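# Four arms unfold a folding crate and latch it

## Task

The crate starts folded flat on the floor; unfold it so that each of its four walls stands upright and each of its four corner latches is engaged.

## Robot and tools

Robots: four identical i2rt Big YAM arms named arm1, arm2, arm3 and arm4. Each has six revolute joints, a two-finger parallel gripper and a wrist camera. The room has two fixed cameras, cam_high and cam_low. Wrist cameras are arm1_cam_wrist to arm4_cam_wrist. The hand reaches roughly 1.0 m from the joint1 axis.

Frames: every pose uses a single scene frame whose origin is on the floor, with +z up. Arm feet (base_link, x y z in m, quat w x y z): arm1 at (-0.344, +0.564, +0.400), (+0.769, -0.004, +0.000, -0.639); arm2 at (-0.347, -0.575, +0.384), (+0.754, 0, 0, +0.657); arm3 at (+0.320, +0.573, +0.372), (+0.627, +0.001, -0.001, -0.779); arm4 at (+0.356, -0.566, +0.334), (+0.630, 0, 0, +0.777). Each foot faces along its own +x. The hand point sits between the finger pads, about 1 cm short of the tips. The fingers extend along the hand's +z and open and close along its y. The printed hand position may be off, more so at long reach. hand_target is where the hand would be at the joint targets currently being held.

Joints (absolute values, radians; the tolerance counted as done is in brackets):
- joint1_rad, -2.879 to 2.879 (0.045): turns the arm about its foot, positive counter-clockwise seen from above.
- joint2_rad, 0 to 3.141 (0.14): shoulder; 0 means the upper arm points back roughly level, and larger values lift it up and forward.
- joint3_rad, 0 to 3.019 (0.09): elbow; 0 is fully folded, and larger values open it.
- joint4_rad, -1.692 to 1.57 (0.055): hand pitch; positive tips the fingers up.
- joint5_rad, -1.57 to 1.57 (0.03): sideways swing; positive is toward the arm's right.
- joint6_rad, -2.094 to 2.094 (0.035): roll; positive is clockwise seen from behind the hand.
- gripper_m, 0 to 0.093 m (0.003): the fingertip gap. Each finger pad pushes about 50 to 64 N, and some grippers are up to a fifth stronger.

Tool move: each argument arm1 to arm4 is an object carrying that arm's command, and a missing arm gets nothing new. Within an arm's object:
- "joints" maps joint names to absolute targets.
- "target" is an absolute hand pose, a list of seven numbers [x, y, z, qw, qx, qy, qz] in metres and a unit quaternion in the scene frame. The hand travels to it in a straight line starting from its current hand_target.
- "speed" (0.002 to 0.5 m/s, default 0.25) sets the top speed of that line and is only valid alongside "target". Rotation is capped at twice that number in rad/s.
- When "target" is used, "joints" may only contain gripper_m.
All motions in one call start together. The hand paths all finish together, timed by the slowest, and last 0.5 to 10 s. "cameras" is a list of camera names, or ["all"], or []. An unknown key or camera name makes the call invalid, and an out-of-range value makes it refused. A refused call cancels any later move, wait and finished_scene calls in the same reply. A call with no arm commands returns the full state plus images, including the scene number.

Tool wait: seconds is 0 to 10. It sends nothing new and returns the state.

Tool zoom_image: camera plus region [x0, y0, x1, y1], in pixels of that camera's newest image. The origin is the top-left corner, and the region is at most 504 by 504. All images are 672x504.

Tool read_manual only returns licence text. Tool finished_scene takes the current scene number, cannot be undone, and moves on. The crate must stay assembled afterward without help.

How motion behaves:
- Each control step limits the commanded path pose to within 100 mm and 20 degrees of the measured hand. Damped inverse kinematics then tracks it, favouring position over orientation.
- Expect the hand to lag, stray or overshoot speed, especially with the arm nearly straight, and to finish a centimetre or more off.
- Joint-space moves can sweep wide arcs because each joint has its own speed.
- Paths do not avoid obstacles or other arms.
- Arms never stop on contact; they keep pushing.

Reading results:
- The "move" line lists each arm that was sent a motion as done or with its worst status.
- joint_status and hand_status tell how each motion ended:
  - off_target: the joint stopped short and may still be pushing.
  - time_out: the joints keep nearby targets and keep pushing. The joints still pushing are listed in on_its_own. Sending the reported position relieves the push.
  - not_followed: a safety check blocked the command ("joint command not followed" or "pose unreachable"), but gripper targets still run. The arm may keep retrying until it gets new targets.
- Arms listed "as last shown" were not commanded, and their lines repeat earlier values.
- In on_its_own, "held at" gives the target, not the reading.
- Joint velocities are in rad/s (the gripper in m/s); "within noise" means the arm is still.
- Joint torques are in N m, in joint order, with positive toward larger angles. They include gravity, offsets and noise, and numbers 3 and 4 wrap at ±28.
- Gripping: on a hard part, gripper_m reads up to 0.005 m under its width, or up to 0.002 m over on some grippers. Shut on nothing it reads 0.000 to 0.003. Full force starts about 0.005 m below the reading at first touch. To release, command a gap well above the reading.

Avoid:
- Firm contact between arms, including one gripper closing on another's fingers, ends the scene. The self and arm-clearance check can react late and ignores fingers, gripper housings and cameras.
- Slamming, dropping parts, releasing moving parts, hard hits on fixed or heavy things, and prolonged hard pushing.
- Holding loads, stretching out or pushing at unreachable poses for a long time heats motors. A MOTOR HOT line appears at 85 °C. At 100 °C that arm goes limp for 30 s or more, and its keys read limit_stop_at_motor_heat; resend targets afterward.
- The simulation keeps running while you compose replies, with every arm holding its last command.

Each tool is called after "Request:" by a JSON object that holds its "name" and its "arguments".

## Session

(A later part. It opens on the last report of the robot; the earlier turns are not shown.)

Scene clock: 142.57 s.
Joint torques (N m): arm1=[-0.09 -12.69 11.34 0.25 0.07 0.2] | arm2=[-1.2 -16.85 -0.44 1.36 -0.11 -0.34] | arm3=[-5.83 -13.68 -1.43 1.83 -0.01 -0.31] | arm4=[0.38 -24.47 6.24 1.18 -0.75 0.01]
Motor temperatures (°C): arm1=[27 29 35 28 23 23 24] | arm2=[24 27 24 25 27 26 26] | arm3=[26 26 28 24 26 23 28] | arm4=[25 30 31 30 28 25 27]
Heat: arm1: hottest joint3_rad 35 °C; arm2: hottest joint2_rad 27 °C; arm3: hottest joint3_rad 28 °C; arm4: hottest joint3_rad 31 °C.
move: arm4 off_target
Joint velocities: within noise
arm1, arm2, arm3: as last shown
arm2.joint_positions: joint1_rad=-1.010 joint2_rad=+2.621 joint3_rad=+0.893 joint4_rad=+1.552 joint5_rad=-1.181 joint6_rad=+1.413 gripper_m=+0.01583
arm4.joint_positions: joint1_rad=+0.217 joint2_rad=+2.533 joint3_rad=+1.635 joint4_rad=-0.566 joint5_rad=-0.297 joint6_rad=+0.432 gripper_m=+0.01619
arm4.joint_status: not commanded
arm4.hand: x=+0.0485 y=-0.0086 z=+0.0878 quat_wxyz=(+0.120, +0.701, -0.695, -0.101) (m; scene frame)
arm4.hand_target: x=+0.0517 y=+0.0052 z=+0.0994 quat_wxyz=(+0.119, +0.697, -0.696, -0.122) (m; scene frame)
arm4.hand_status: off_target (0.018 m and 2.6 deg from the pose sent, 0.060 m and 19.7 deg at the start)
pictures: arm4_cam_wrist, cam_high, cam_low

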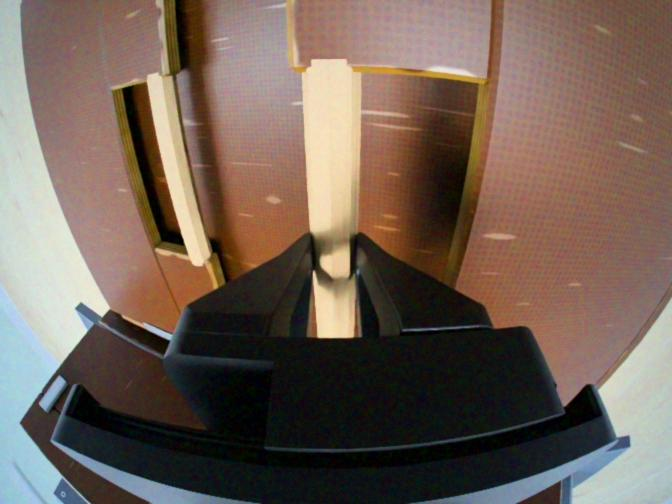

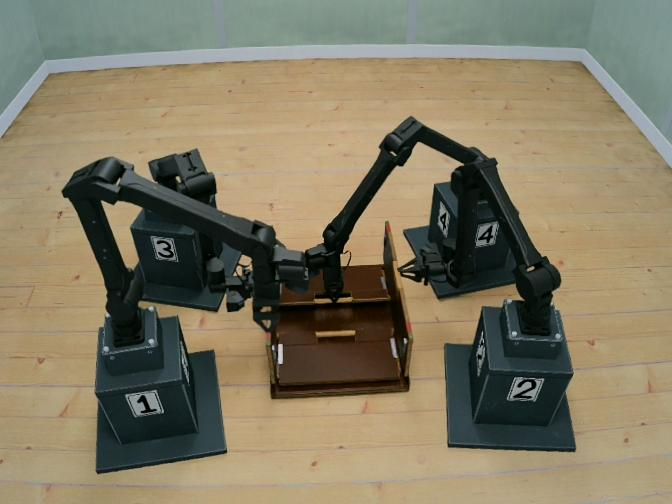

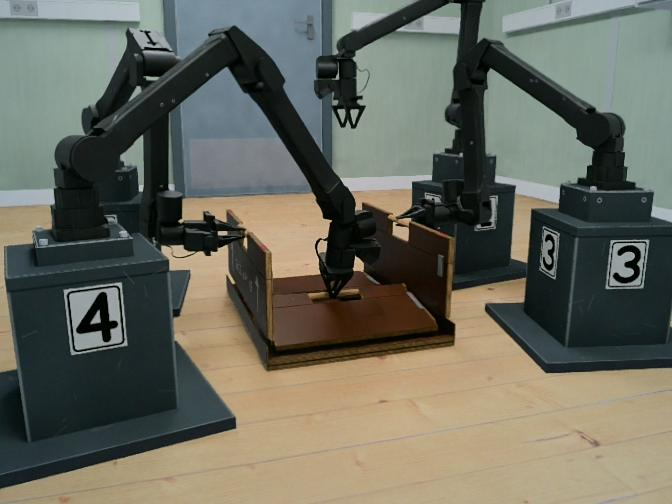

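Request:
{"name": "move", "arguments": {"arm4": {"target":[0.082,0.004,0.163,0.242,0.664,-0.664,-0.242],"speed":0.1}, "cameras": ["cam_low"]}}

Request:
{"name": "zoom_image", "arguments": {"camera": "cam_low", "region": [220, 190, 470, 380]}}

Request:
{"name": "move", "arguments": {"arm4": {"target":[0.128,0.004,0.203,0.354,0.612,-0.612,-0.354],"speed":0.1}, "cameras": ["cam_low","cam_high","arm4_cam_wrist"]}}

Request:
{"name": "zoom_image", "arguments": {"camera": "cam_low", "region": [220, 190, 470, 380]}}

Scene clock: 146.70 s.
Joint torques (N m): arm1=[-0.09 -12.69 11.32 0.18 0.09 0.18] | arm2=[-1.2 -16.85 -0.46 1.35 -0.11 -0.34] | arm3=[-5.83 -13.22 -1.4 1.74 0.01 -0.28] | arm4=[0.5 -22.71 6.39 1.54 -1.16 0.1]
Motor temperatures (°C): arm1=[27 29 35 28 23 23 24] | arm2=[24 27 24 25 27 26 26] | arm3=[26 26 28 24 26 23 28] | arm4=[25 30 30 30 28 25 28]
Heat: arm1: hottest joint3_rad 35 °C; arm2: hottest joint2_rad 27 °C; arm3: hottest joint3_rad 28 °C; arm4: hottest joint2_rad 30 °C.
move: arm4 off_target
Joint velocities: arm1=[-0.005 -0.015 -0.022 0.012 -0.022 -0.154 0] | arm2=[within noise] | arm3=[within noise] | arm4=[within noise]
arm1, arm2, arm3: as last shown
arm4.joint_positions: joint1_rad=+0.088 joint2_rad=+2.406 joint3_rad=+1.474 joint4_rad=-0.449 joint5_rad=-0.647 joint6_rad=+0.352 gripper_m=+0.01616
arm4.joint_status: not commanded
arm4.hand: x=+0.0766 y=-0.0075 z=+0.1530 quat_wxyz=(+0.243, +0.670, -0.665, -0.221) (m; scene frame)
arm4.hand_target: x=+0.0803 y=+0.0044 z=+0.1632 quat_wxyz=(+0.242, +0.664, -0.664, -0.243) (m; scene frame)
arm4.hand_status: off_target (0.016 m and 2.5 deg from the pose sent, 0.083 m and 22.1 deg at the start)
pictures: cam_low

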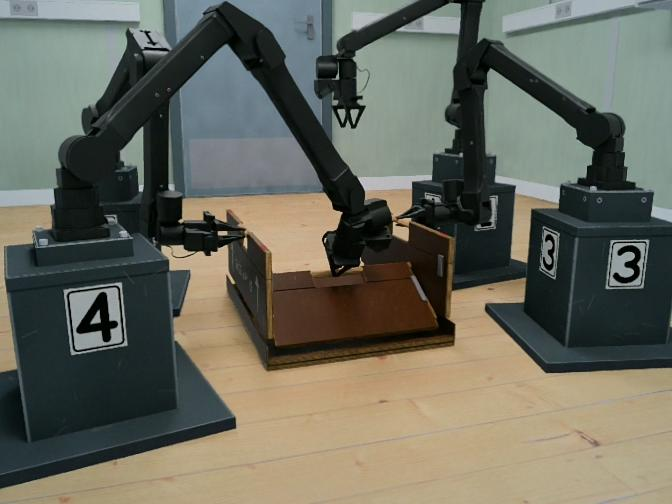

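Scaled by 2.016 from the camera's 672x504 image, which has a finer 960x720 frame.

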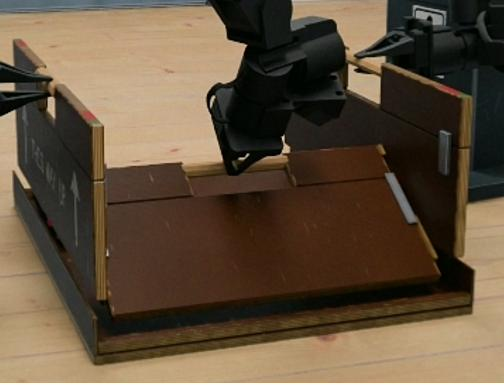

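Scene clock: 149.00 s.
Joint torques (N m): arm1=[0.26 -12.45 11.08 0.28 0.1 0.24] | arm2=[-1.14 -16.91 -0.44 1.36 -0.11 -0.34] | arm3=[-5.89 -13.98 -1.35 1.8 0.01 -0.28] | arm4=[0.09 -21.54 6.23 1.46 -1.08 0.06]
Motor temperatures (°C): arm1=[27 29 35 28 23 23 24] | arm2=[24 27 24 25 27 26 26] | arm3=[26 26 28 24 26 23 28] | arm4=[25 30 30 30 28 25 28]
Heat: arm1: hottest joint3_rad 35 °C; arm2: hottest joint2_rad 27 °C; arm3: hottest joint3_rad 28 °C; arm4: hottest joint2_rad 30 °C.
move: arm4 off_target
Joint velocities: within noise
arm1, arm2, arm3: as last shown
arm4.joint_positions: joint1_rad=-0.050 joint2_rad=+2.387 joint3_rad=+1.408 joint4_rad=-0.393 joint5_rad=-1.021 joint6_rad=+0.265 gripper_m=+0.01609
arm4.joint_status: not commanded
arm4.hand: x=+0.1173 y=-0.0071 z=+0.1959 quat_wxyz=(+0.361, +0.616, -0.614, -0.337) (m; scene frame)
arm4.hand_target: x=+0.1274 y=+0.0039 z=+0.2023 quat_wxyz=(+0.355, +0.611, -0.613, -0.354) (m; scene frame)
arm4.hand_status: off_target (0.017 m and 2.2 deg from the pose sent, 0.073 m and 21.8 deg at the start)
pictures: arm4_cam_wrist, cam_high, cam_low

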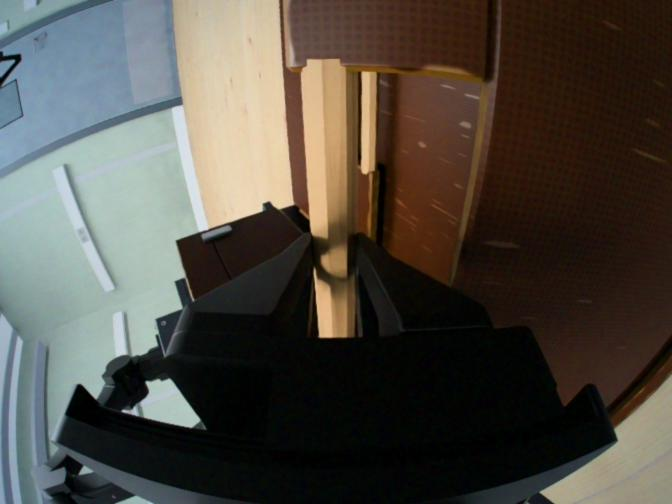

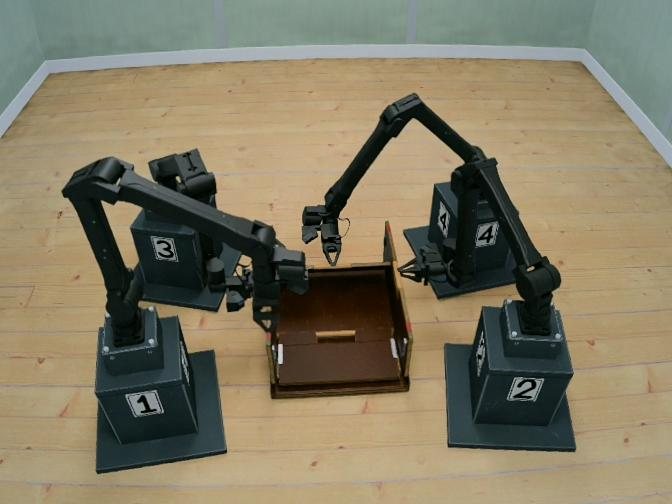

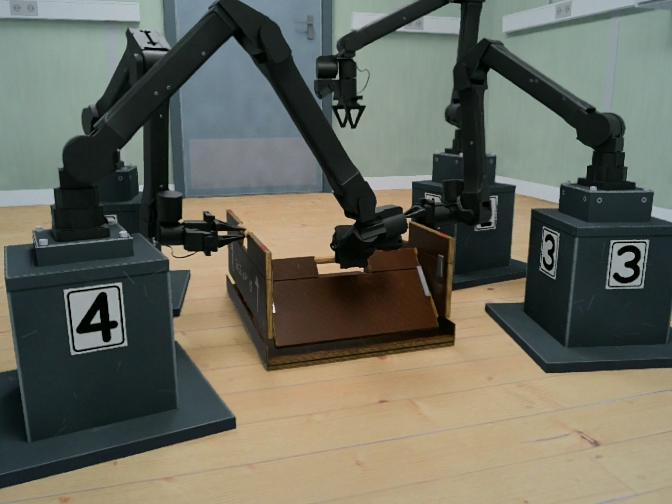

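Scaled by 2.016 from the camera's 672x504 image, which has a finer 960x720 frame.

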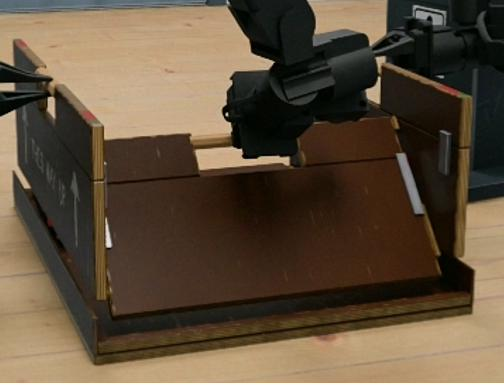

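Request:
{"name": "move", "arguments": {"arm4": {"target":[0.184,0.004,0.234,0.4,0.583,-0.583,-0.4],"speed":0.1}, "cameras": ["cam_low"]}}

Request:
{"name": "zoom_image", "arguments": {"camera": "cam_low", "region": [220, 190, 470, 380]}}

Request:
{"name": "move", "arguments": {"arm4": {"target":[0.24,0.004,0.244,0.45,0.545,-0.545,-0.45],"speed":0.08}, "cameras": ["all"]}}

Request:
{"name": "zoom_image", "arguments": {"camera": "cam_low", "region": [220, 190, 470, 380]}}

Scene clock: 152.70 s.
Joint torques (N m): arm1=[-0.5 -12.63 11.23 0.13 0.13 0.18] | arm2=[-1.2 -16.91 -0.44 1.36 -0.11 -0.34] | arm3=[-5.36 -14.33 -1.31 1.8 0 -0.33] | arm4=[-0.38 -21.3 7.61 -0.92 -0.34 -0.17]
Motor temperatures (°C): arm1=[27 29 35 28 23 23 24] | arm2=[24 27 24 25 27 26 26] | arm3=[26 26 28 24 26 23 28] | arm4=[25 30 30 30 28 25 28]
Heat: arm1: hottest joint3_rad 35 °C; arm2: hottest joint2_rad 27 °C; arm3: hottest joint3_rad 28 °C; arm4: hottest joint2_rad 30 °C.
move: arm4 off_target
Joint velocities: within noise
arm1.joint_positions: joint1_rad=-0.317 joint2_rad=+1.522 joint3_rad=+1.035 joint4_rad=-1.121 joint5_rad=-0.009 joint6_rad=-0.147 gripper_m=+0.09398
arm1.joint_status: not commanded
arm1.hand: x=-0.3953 y=+0.1686 z=+0.4882 quat_wxyz=(+0.008, -0.702, -0.712, -0.013) (m; scene frame)
arm1.hand_target: x=-0.3984 y=+0.1492 z=+0.5009 quat_wxyz=(-0.002, -0.708, -0.707, -0.001) (m; scene frame)
arm1.hand_status: not commanded
arm2, arm3: as last shown
arm4.joint_positions: joint1_rad=-0.161 joint2_rad=+2.378 joint3_rad=+1.415 joint4_rad=-0.546 joint5_rad=-1.214 joint6_rad=+0.077 gripper_m=+0.01608
arm4.joint_status: not commanded
arm4.hand: x=+0.1667 y=-0.0057 z=+0.2297 quat_wxyz=(+0.411, +0.584, -0.577, -0.397) (m; scene frame)
arm4.hand_target: x=+0.1826 y=+0.0061 z=+0.2350 quat_wxyz=(+0.400, +0.582, -0.583, -0.402) (m; scene frame)
arm4.hand_status: off_target (0.020 m and 1.5 deg from the pose sent, 0.078 m and 9.9 deg at the start)
pictures: cam_low

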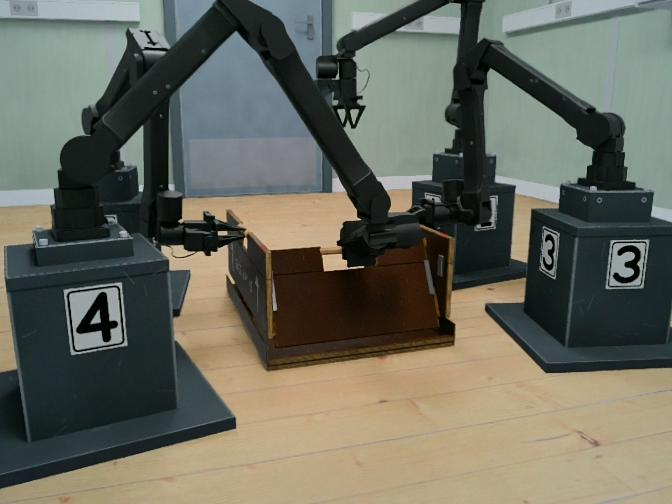

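Scaled by 2.016 from the camera's 672x504 image, which has a finer 960x720 frame.

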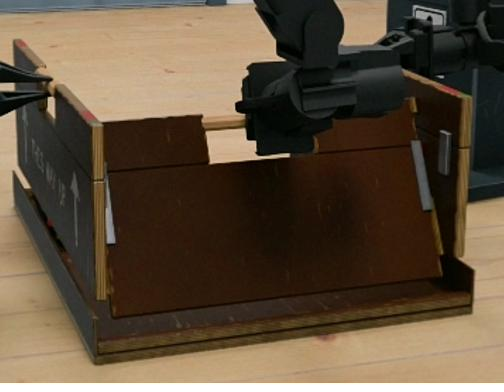

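Scene clock: 154.67 s.
Joint torques (N m): arm1=[-0.56 -12.86 11.3 0.24 0.07 0.19] | arm2=[-1.14 -16.91 -0.46 1.36 -0.11 -0.33] | arm3=[-5.77 -13.51 -1.43 1.94 -0.01 -0.32] | arm4=[1.2 -21.54 5.38 -0.59 -0.56 0.14]
Motor temperatures (°C): arm1=[27 29 36 28 23 23 24] | arm2=[24 27 24 25 27 26 26] | arm3=[26 26 28 24 26 23 28] | arm4=[25 30 30 30 28 25 28]
Heat: arm1: hottest joint3_rad 36 °C; arm2: hottest joint2_rad 27 °C; arm3: hottest joint3_rad 28 °C; arm4: hottest joint2_rad 30 °C.
move: arm4 not_followed
Joint velocities: within noise
arm1, arm3: as last shown
arm2.joint_positions: joint1_rad=-1.010 joint2_rad=+2.621 joint3_rad=+0.893 joint4_rad=+1.552 joint5_rad=-1.181 joint6_rad=+1.412 gripper_m=+0.01583
arm2.joint_status: not commanded
arm2.hand: x=+0.0089 y=-0.2380 z=+0.2426 quat_wxyz=(+0.015, +0.014, -0.730, -0.683) (m; scene frame)
arm2.hand_target: x=+0.0072 y=-0.2447 z=+0.2405 quat_wxyz=(+0.010, +0.011, -0.732, -0.681) (m; scene frame)
arm2.hand_status: not commanded
arm4.joint_positions: joint1_rad=-0.262 joint2_rad=+2.446 joint3_rad=+1.518 joint4_rad=-0.939 joint5_rad=-1.377 joint6_rad=-0.297 gripper_m=+0.01612
arm4.joint_status: not commanded
arm4.on_its_own: joint1_rad is held at -0.268, not at its first target -0.188; joint4_rad is held at -0.940, not at its first target -0.570; joint5_rad is held at -1.374, not at its first target -1.205; joint6_rad is held at -0.282, not at its first target +0.065
arm4.hand: x=+0.2158 y=-0.0041 z=+0.2471 quat_wxyz=(+0.453, +0.544, -0.544, -0.450) (m; scene frame)
arm4.hand_target: x=+0.2199 y=-0.0044 z=+0.2472 quat_wxyz=(+0.455, +0.538, -0.551, -0.447) (m; scene frame)
arm4.hand_status: not_followed (0.026 m and 0.4 deg from the pose sent, 0.075 m and 9.5 deg at the start)
pictures: arm1_cam_wrist, arm2_cam_wrist, arm3_cam_wrist, arm4_cam_wrist, cam_high, cam_low
pose unreachable (arm4 arm): on one or more control steps of this call this arm could not follow its commanded pose, so it was not sent that pose on those steps. On the call's last step it was still not sent that pose. It may still have moved: this result reports where it is.
cause: moving toward the commanded pose would bring two parts of the arm too close to each other (its wrist (the part past joint 4) and its wrist camera, 1 mm apart when it was first held).

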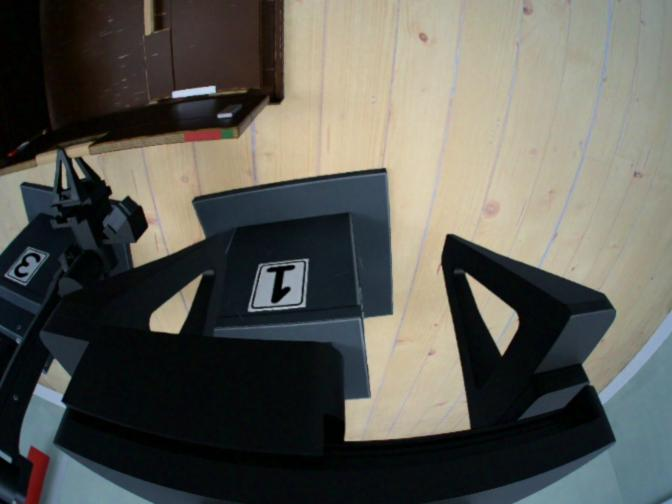

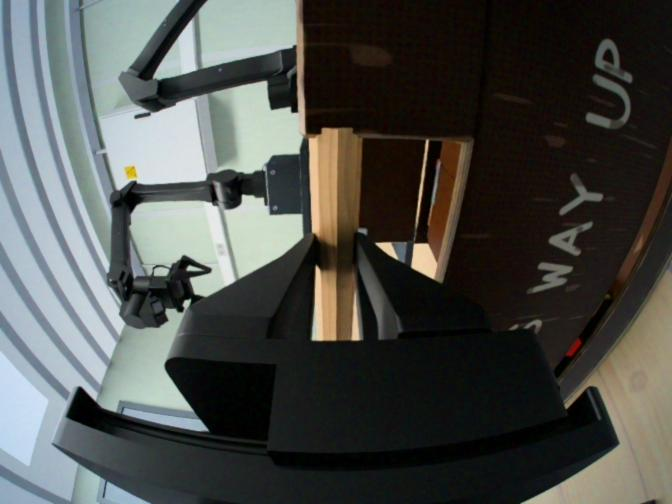

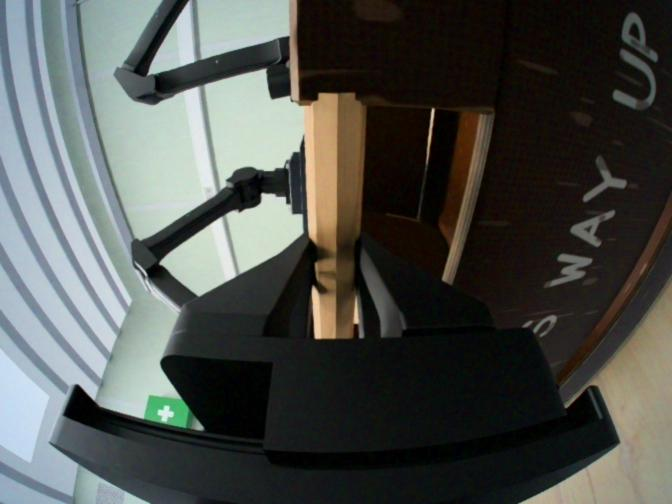

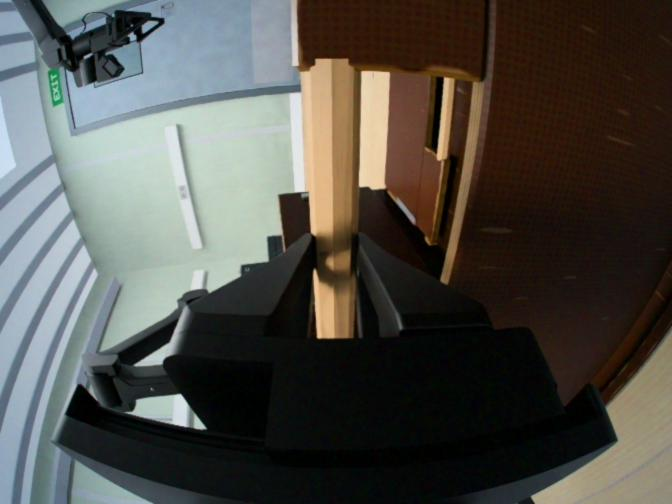

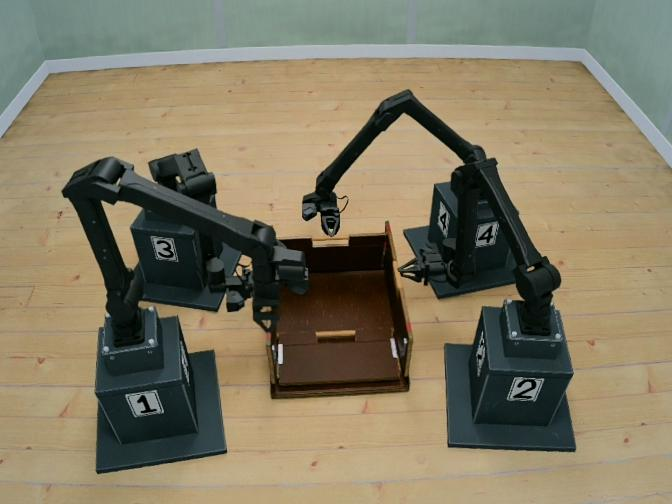

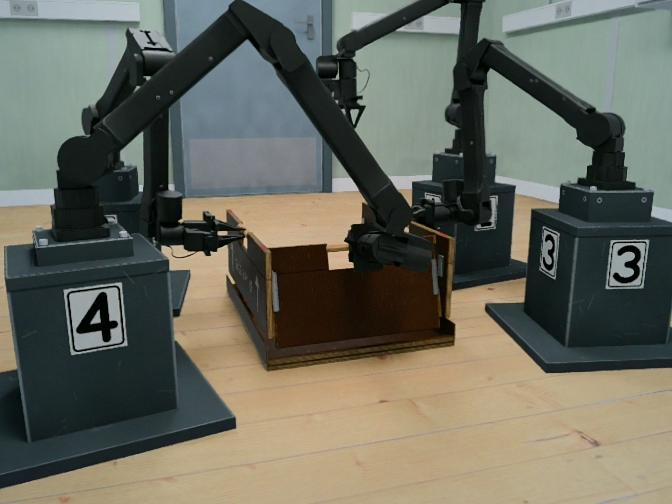

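Scaled by 2.016 from the camera's 672x504 image, which has a finer 960x720 frame.

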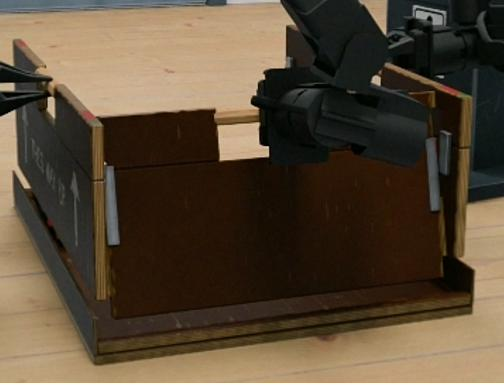

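Request:
{"name": "move", "arguments": {"arm4": {"target":[0.25,0.0,0.242,0.416,0.572,-0.572,-0.416],"speed":0.06}, "cameras": ["cam_low","cam_high","arm4_cam_wrist"]}}

Request:
{"name": "zoom_image", "arguments": {"camera": "cam_low", "region": [220, 190, 470, 380]}}

Request:
{"name": "zoom_image", "arguments": {"camera": "cam_high", "region": [250, 210, 420, 410]}}

Scene clock: 158.27 s.
Joint torques (N m): arm1=[0.03 -12.28 11.25 0.16 0.1 0.21] | arm2=[-1.03 -16.79 -0.44 1.36 -0.11 -0.34] | arm3=[-5.71 -13.86 -1.39 1.7 -0.01 -0.32] | arm4=[-1.67 -21.25 6.63 -1.43 0.63 -0.25]
Motor temperatures (°C): arm1=[27 29 36 28 23 23 24] | arm2=[24 27 24 25 27 26 26] | arm3=[26 26 28 24 26 23 28] | arm4=[25 30 30 30 28 25 28]
Heat: arm1: hottest joint3_rad 36 °C; arm2: hottest joint2_rad 27 °C; arm3: hottest joint3_rad 28 °C; arm4: hottest joint2_rad 30 °C.
move: arm4 off_target
Joint velocities: within noise
arm1, arm3: as last shown
arm2.joint_positions: joint1_rad=-1.010 joint2_rad=+2.621 joint3_rad=+0.893 joint4_rad=+1.552 joint5_rad=-1.182 joint6_rad=+1.412 gripper_m=+0.01583
arm2.joint_status: not commanded
arm2.hand: x=+0.0087 y=-0.2380 z=+0.2426 quat_wxyz=(+0.015, +0.014, -0.730, -0.683) (m; scene frame)
arm2.hand_target: x=+0.0067 y=-0.2444 z=+0.2406 quat_wxyz=(+0.011, +0.012, -0.732, -0.681) (m; scene frame)
arm2.hand_status: not commanded
arm4.joint_positions: joint1_rad=-0.266 joint2_rad=+2.420 joint3_rad=+1.518 joint4_rad=-0.960 joint5_rad=-1.288 joint6_rad=-0.297 gripper_m=+0.01611
arm4.joint_status: not commanded
arm4.hand: x=+0.2220 y=-0.0047 z=+0.2473 quat_wxyz=(+0.434, +0.568, -0.557, -0.422) (m; scene frame)
arm4.hand_target: x=+0.2489 y=-0.0003 z=+0.2434 quat_wxyz=(+0.417, +0.569, -0.572, -0.419) (m; scene frame)
arm4.hand_status: off_target (0.029 m and 2.8 deg from the pose sent, 0.035 m and 7.4 deg at the start)
pictures: arm4_cam_wrist, cam_high, cam_low

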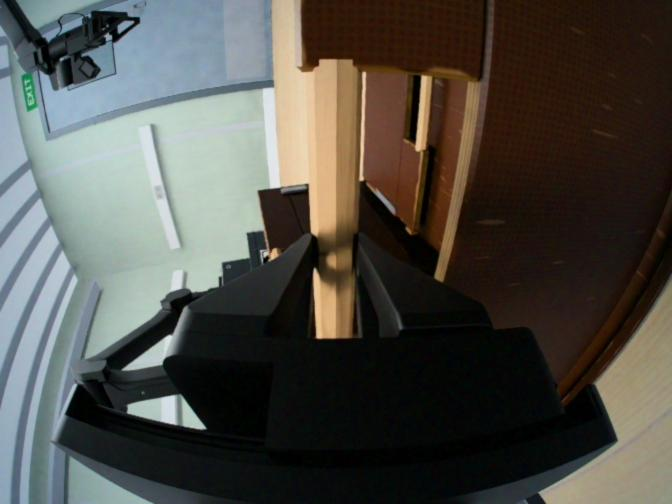

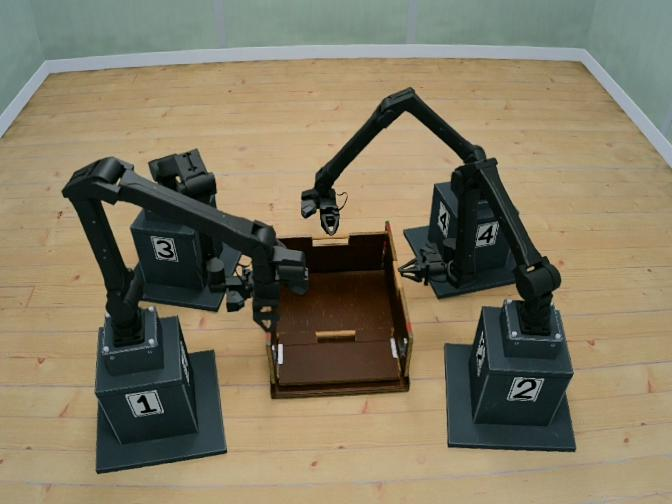

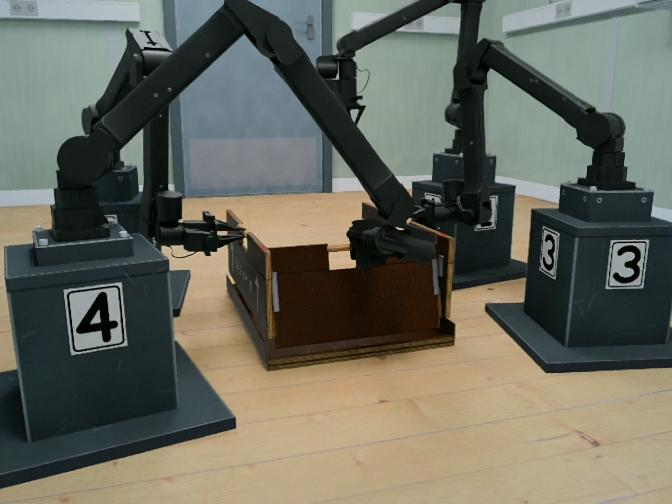

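Scaled by 2.016 from the camera's 672x504 image, which has a finer 960x720 frame.

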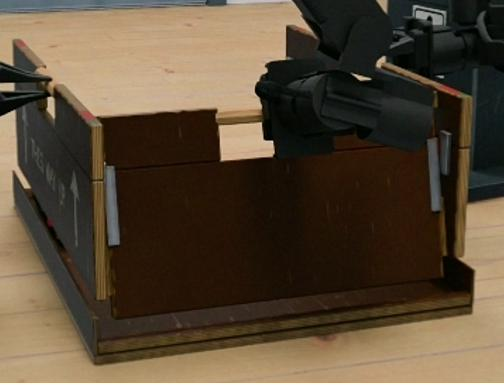

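Scaled by 2.520 from the camera's 672x504 image, which has a finer 960x720 frame.

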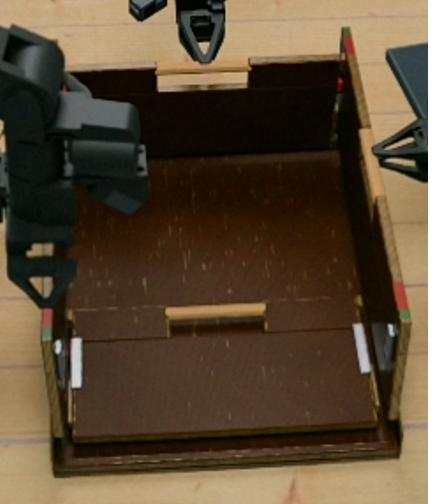

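Request:
{"name": "zoom_image", "arguments": {"camera": "cam_low", "region": [400, 210, 470, 280]}}

Request:
{"name": "zoom_image", "arguments": {"camera": "cam_low", "region": [220, 210, 320, 310]}}

Request:
{"name": "zoom_image", "arguments": {"camera": "cam_high", "region": [350, 210, 420, 290]}}

Scaled by 7.200 from the camera's 672x504 image, which has a finer 960x720 frame.

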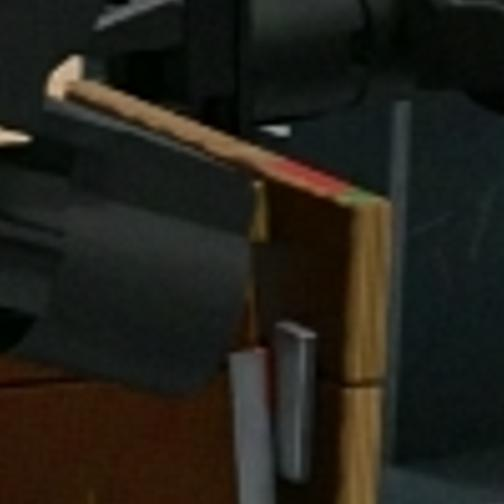

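Scaled by 5.040 from the camera's 672x504 image, which has a finer 960x720 frame.

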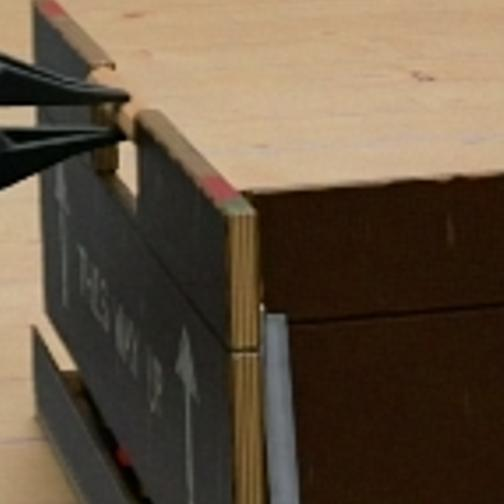

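Scaled by 6.300 from the camera's 672x504 image, which has a finer 960x720 frame.

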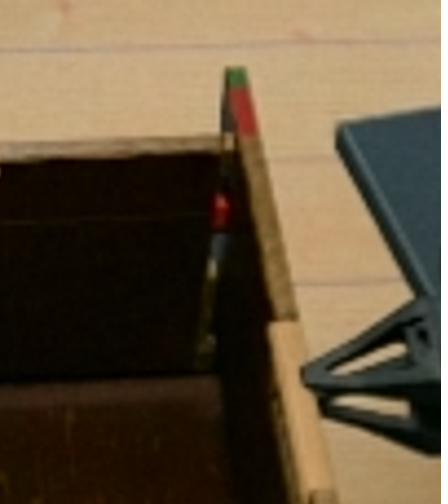

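Request:
{"name": "move", "arguments": {"arm4": {"target":[0.3,0.0,0.245,0.416,0.572,-0.572,-0.416],"speed":0.06}, "cameras": ["cam_low","cam_high"]}}

Request:
{"name": "zoom_image", "arguments": {"camera": "cam_low", "region": [220, 200, 470, 380]}}

Request:
{"name": "zoom_image", "arguments": {"camera": "cam_high", "region": [350, 210, 420, 290]}}

Scene clock: 164.37 s.
Joint torques (N m): arm1=[-0.38 -12.57 11.19 0.08 0.11 0.16] | arm2=[-0.85 -16.79 -0.31 1.33 -0.07 -0.32] | arm3=[-5.01 -13.51 -1.36 1.76 0.01 -0.32] | arm4=[-1.67 -19.72 7.98 -2.11 0.13 -0.31]
Motor temperatures (°C): arm1=[27 29 36 28 23 23 24] | arm2=[24 27 24 25 27 26 26] | arm3=[26 26 28 24 26 23 28] | arm4=[25 30 30 30 28 25 28]
Heat: arm1: hottest joint3_rad 36 °C; arm2: hottest joint2_rad 27 °C; arm3: hottest joint3_rad 28 °C; arm4: hottest joint2_rad 30 °C.
move: arm4 off_target
Joint velocities: within noise
arm1, arm3: as last shown
arm2.joint_positions: joint1_rad=-1.013 joint2_rad=+2.619 joint3_rad=+0.892 joint4_rad=+1.552 joint5_rad=-1.184 joint6_rad=+1.412 gripper_m=+0.01578
arm2.joint_status: not commanded
arm2.hand: x=+0.0093 y=-0.2392 z=+0.2432 quat_wxyz=(+0.015, +0.014, -0.730, -0.683) (m; scene frame)
arm2.hand_target: x=+0.0072 y=-0.2443 z=+0.2412 quat_wxyz=(+0.011, +0.012, -0.732, -0.682) (m; scene frame)
arm2.hand_status: not commanded
arm4.joint_positions: joint1_rad=-0.352 joint2_rad=+2.443 joint3_rad=+1.596 joint4_rad=-1.220 joint5_rad=-1.230 joint6_rad=-0.522 gripper_m=+0.01552
arm4.joint_status: not commanded
arm4.hand: x=+0.2728 y=-0.0026 z=+0.2543 quat_wxyz=(+0.424, +0.576, -0.562, -0.416) (m; scene frame)
arm4.hand_target: x=+0.2986 y=+0.0000 z=+0.2454 quat_wxyz=(+0.415, +0.572, -0.572, -0.417) (m; scene frame)
arm4.hand_status: off_target (0.029 m and 1.6 deg from the pose sent, 0.078 m and 2.8 deg at the start)
pictures: cam_high, cam_low

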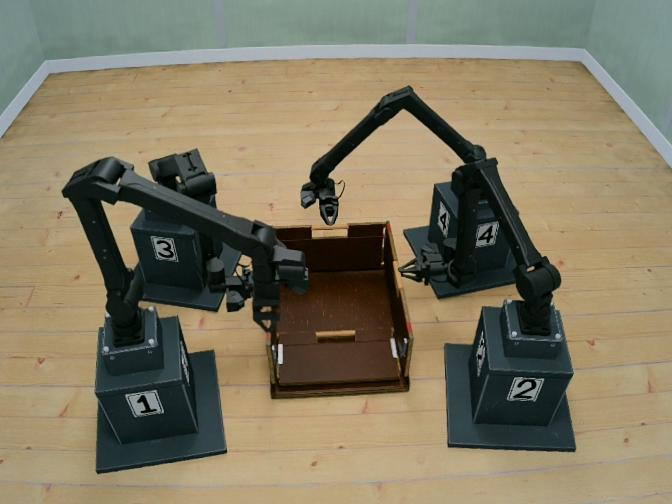

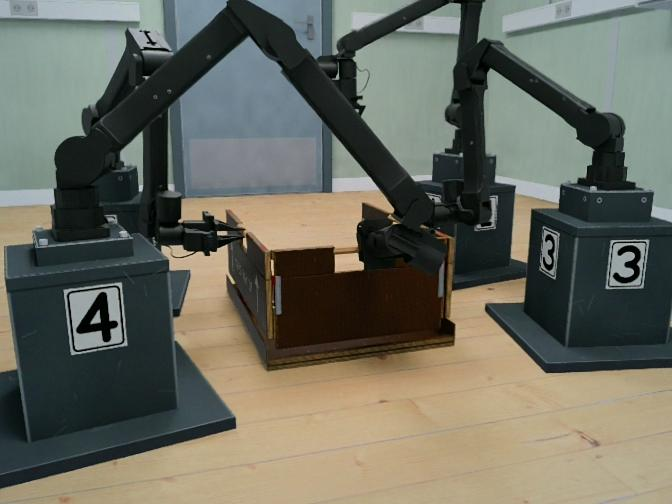

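Scaled by 2.016 from the camera's 672x504 image, which has a finer 960x720 frame.

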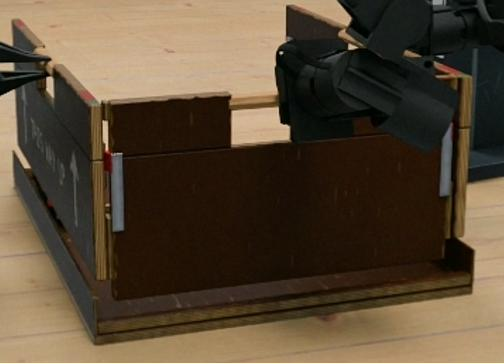

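Scaled by 6.300 from the camera's 672x504 image, which has a finer 960x720 frame.

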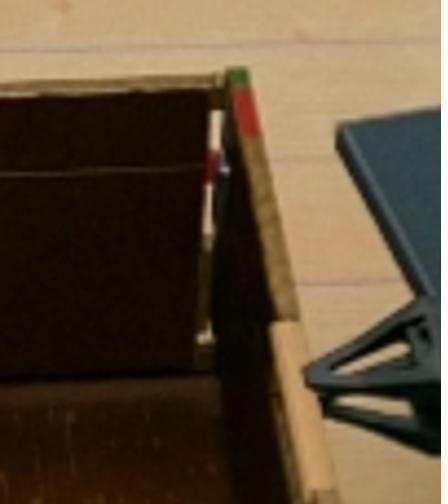

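Request:
{"name": "move", "arguments": {"arm2": {"target":[0.007,-0.2,0.24,0.01,0.011,-0.732,-0.681],"speed":0.05}, "arm3": {"target":[-0.038,0.165,0.242,0.687,0.727,0.0,0.0],"speed":0.05}, "cameras": ["cam_low","cam_high"]}}

Request:
{"name": "zoom_image", "arguments": {"camera": "cam_low", "region": [220, 200, 470, 380]}}

Request:
{"name": "zoom_image", "arguments": {"camera": "cam_high", "region": [250, 210, 420, 410]}}

Scene clock: 167.60 s.
Joint torques (N m): arm1=[-0.5 -12.75 11.25 0.21 0.11 0.2] | arm2=[5.89 -16.38 2.85 0.87 1.92 0.03] | arm3=[2.55 -13.68 2.7 0.1 2.84 0.08] | arm4=[-1.61 -19.84 7.88 -2 0.13 -0.32]
Motor temperatures (°C): arm1=[27 29 36 28 23 23 24] | arm2=[24 27 24 25 27 26 26] | arm3=[26 26 28 24 26 23 28] | arm4=[25 30 30 30 28 25 28]
Heat: arm1: hottest joint3_rad 36 °C; arm2: hottest joint2_rad 27 °C; arm3: hottest joint3_rad 28 °C; arm4: hottest joint2_rad 30 °C.
move: arm2 off_target; arm3 off_target
Joint velocities: within noise
arm1, arm4: as last shown
arm2.joint_positions: joint1_rad=-1.000 joint2_rad=+2.616 joint3_rad=+0.877 joint4_rad=+1.556 joint5_rad=-1.133 joint6_rad=+1.421 gripper_m=+0.01578
arm2.joint_status: not commanded
arm2.hand: x=+0.0091 y=-0.2369 z=+0.2426 quat_wxyz=(+0.006, -0.005, -0.734, -0.679) (m; scene frame)
arm2.hand_target: x=+0.0045 y=-0.2080 z=+0.2395 quat_wxyz=(+0.011, +0.004, -0.734, -0.679) (m; scene frame)
arm2.hand_status: off_target (0.037 m and 1.9 deg from the pose sent, 0.039 m and 0.7 deg at the start; a joint's target at an end of its range on 5 of 49 steps)
arm3.joint_positions: joint1_rad=-0.822 joint2_rad=+2.567 joint3_rad=+0.898 joint4_rad=+1.583 joint5_rad=-1.072 joint6_rad=+1.469 gripper_m=+0.01643
arm3.joint_status: not commanded
arm3.hand: x=-0.0290 y=+0.1902 z=+0.2560 quat_wxyz=(-0.693, -0.721, -0.022, -0.004) (m; scene frame)
arm3.hand_target: x=-0.0361 y=+0.1727 z=+0.2419 quat_wxyz=(-0.685, -0.728, +0.004, -0.002) (m; scene frame)
arm3.hand_status: off_target (0.030 m and 2.7 deg from the pose sent, 0.033 m and 4.4 deg at the start; a joint's target at an end of its range on 3 of 49 steps)
arm4.hand_target: x=+0.2986 y=+0.0000 z=+0.2454 quat_wxyz=(+0.415, +0.571, -0.572, -0.417) (m; scene frame)
pictures: cam_high, cam_low

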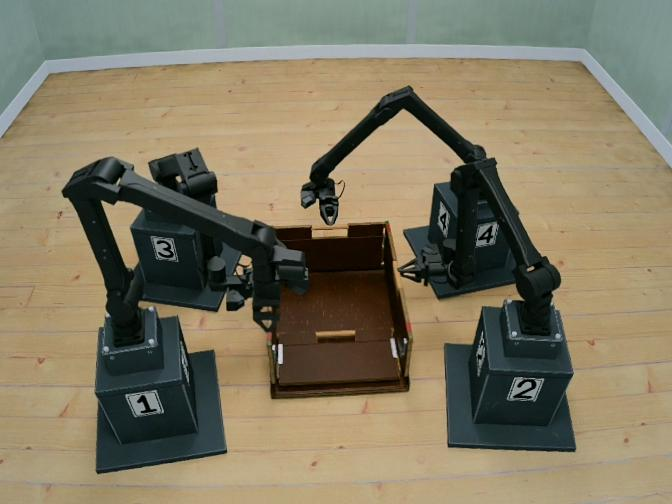

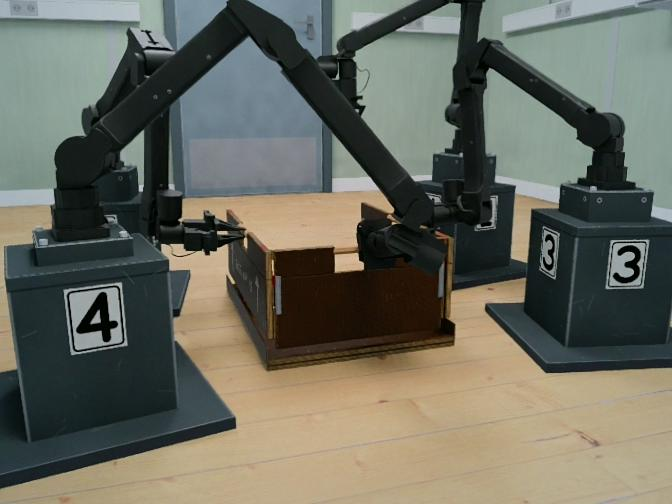

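Scaled by 2.016 from the camera's 672x504 image, which has a finer 960x720 frame.

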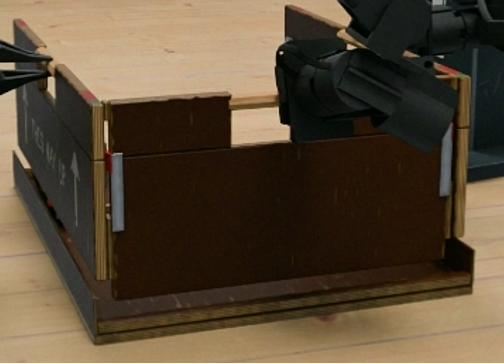

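Scaled by 2.520 from the camera's 672x504 image, which has a finer 960x720 frame.

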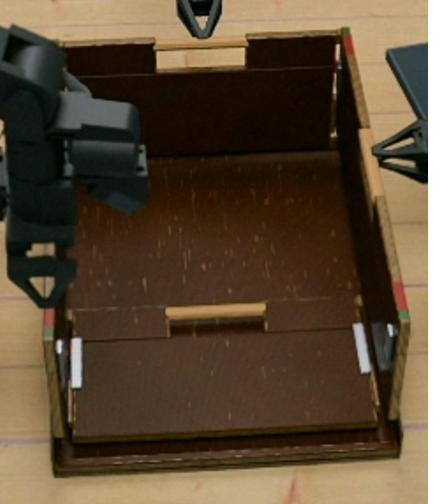

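Request:
{"name": "move", "arguments": {"arm4": {"target":[0.235,0.0,0.243,0.416,0.572,-0.572,-0.416],"speed":0.05}, "cameras": ["cam_low","cam_high"]}}

Request:
{"name": "zoom_image", "arguments": {"camera": "cam_low", "region": [220, 200, 470, 380]}}

Request:
{"name": "zoom_image", "arguments": {"camera": "cam_low", "region": [400, 210, 470, 310]}}

Request:
{"name": "zoom_image", "arguments": {"camera": "cam_high", "region": [350, 210, 420, 290]}}

Scene clock: 171.27 s.
Joint torques (N m): arm1=[-0.44 -12.34 11.25 0.18 0.11 0.18] | arm2=[5.89 -16.44 2.85 0.87 1.92 0.02] | arm3=[2.14 -13.68 2.69 0.14 2.75 0.1] | arm4=[5.71 -19.66 6.76 1.33 -0.33 0.39]
Motor temperatures (°C): arm1=[27 29 36 27 23 23 24] | arm2=[24 27 24 25 28 26 26] | arm3=[26 26 28 24 28 23 29] | arm4=[25 30 30 30 27 25 28]
Heat: arm1: hottest joint3_rad 36 °C; arm2: hottest joint5_rad 28 °C; arm3: hottest gripper 29 °C; arm4: hottest joint2_rad 30 °C.
move: arm4 off_target
Joint velocities: within noise
arm1, arm2: as last shown
arm3.joint_positions: joint1_rad=-0.821 joint2_rad=+2.567 joint3_rad=+0.897 joint4_rad=+1.583 joint5_rad=-1.071 joint6_rad=+1.469 gripper_m=+0.01643
arm3.joint_status: not commanded
arm3.hand: x=-0.0282 y=+0.1899 z=+0.2558 quat_wxyz=(-0.692, -0.721, -0.021, -0.005) (m; scene frame)
arm3.hand_target: x=-0.0353 y=+0.1724 z=+0.2418 quat_wxyz=(-0.685, -0.728, +0.003, -0.003) (m; scene frame)
arm3.hand_status: not commanded
arm4.joint_positions: joint1_rad=-0.349 joint2_rad=+2.387 joint3_rad=+1.494 joint4_rad=-0.974 joint5_rad=-1.250 joint6_rad=-0.314 gripper_m=+0.01552
arm4.joint_status: not commanded
arm4.hand: x=+0.2699 y=-0.0027 z=+0.2537 quat_wxyz=(+0.408, +0.558, -0.583, -0.427) (m; scene frame)
arm4.hand_target: x=+0.2426 y=-0.0027 z=+0.2428 quat_wxyz=(+0.414, +0.572, -0.574, -0.414) (m; scene frame)
arm4.hand_status: off_target (0.037 m and 2.6 deg from the pose sent, 0.040 m and 1.6 deg at the start)
pictures: cam_high, cam_low

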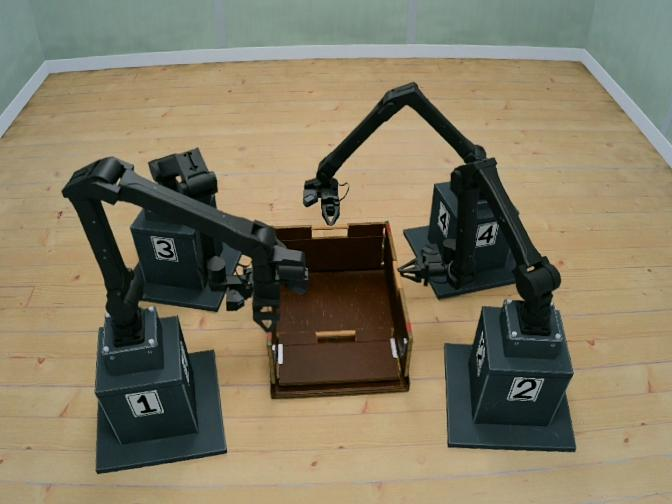

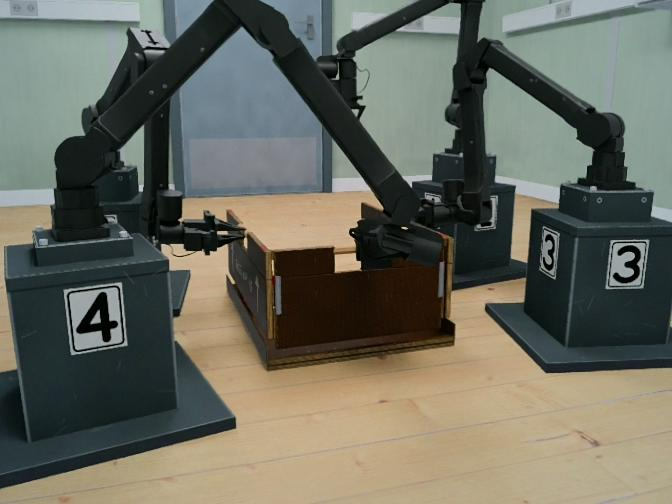

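Scaled by 2.016 from the camera's 672x504 image, which has a finer 960x720 frame.

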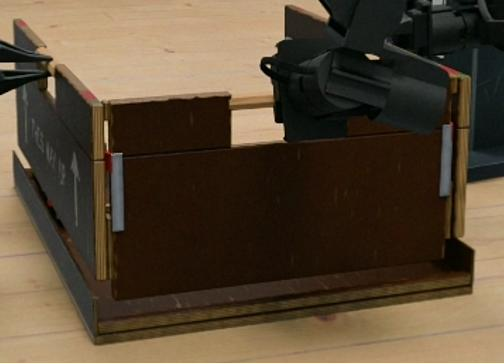

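Scaled by 5.040 from the camera's 672x504 image, which has a finer 960x720 frame.

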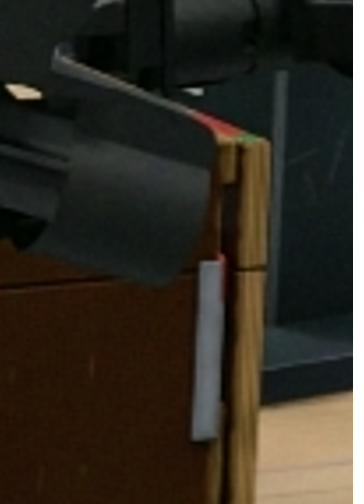

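Scaled by 6.300 from the camera's 672x504 image, which has a finer 960x720 frame.

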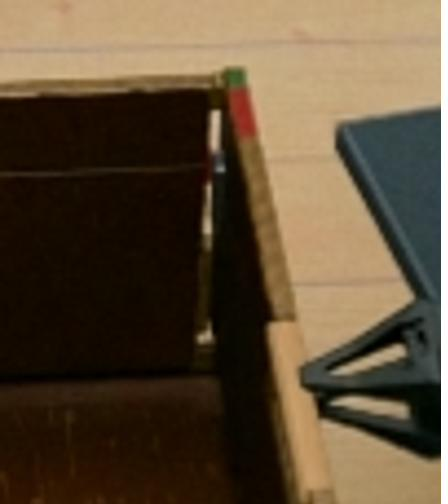

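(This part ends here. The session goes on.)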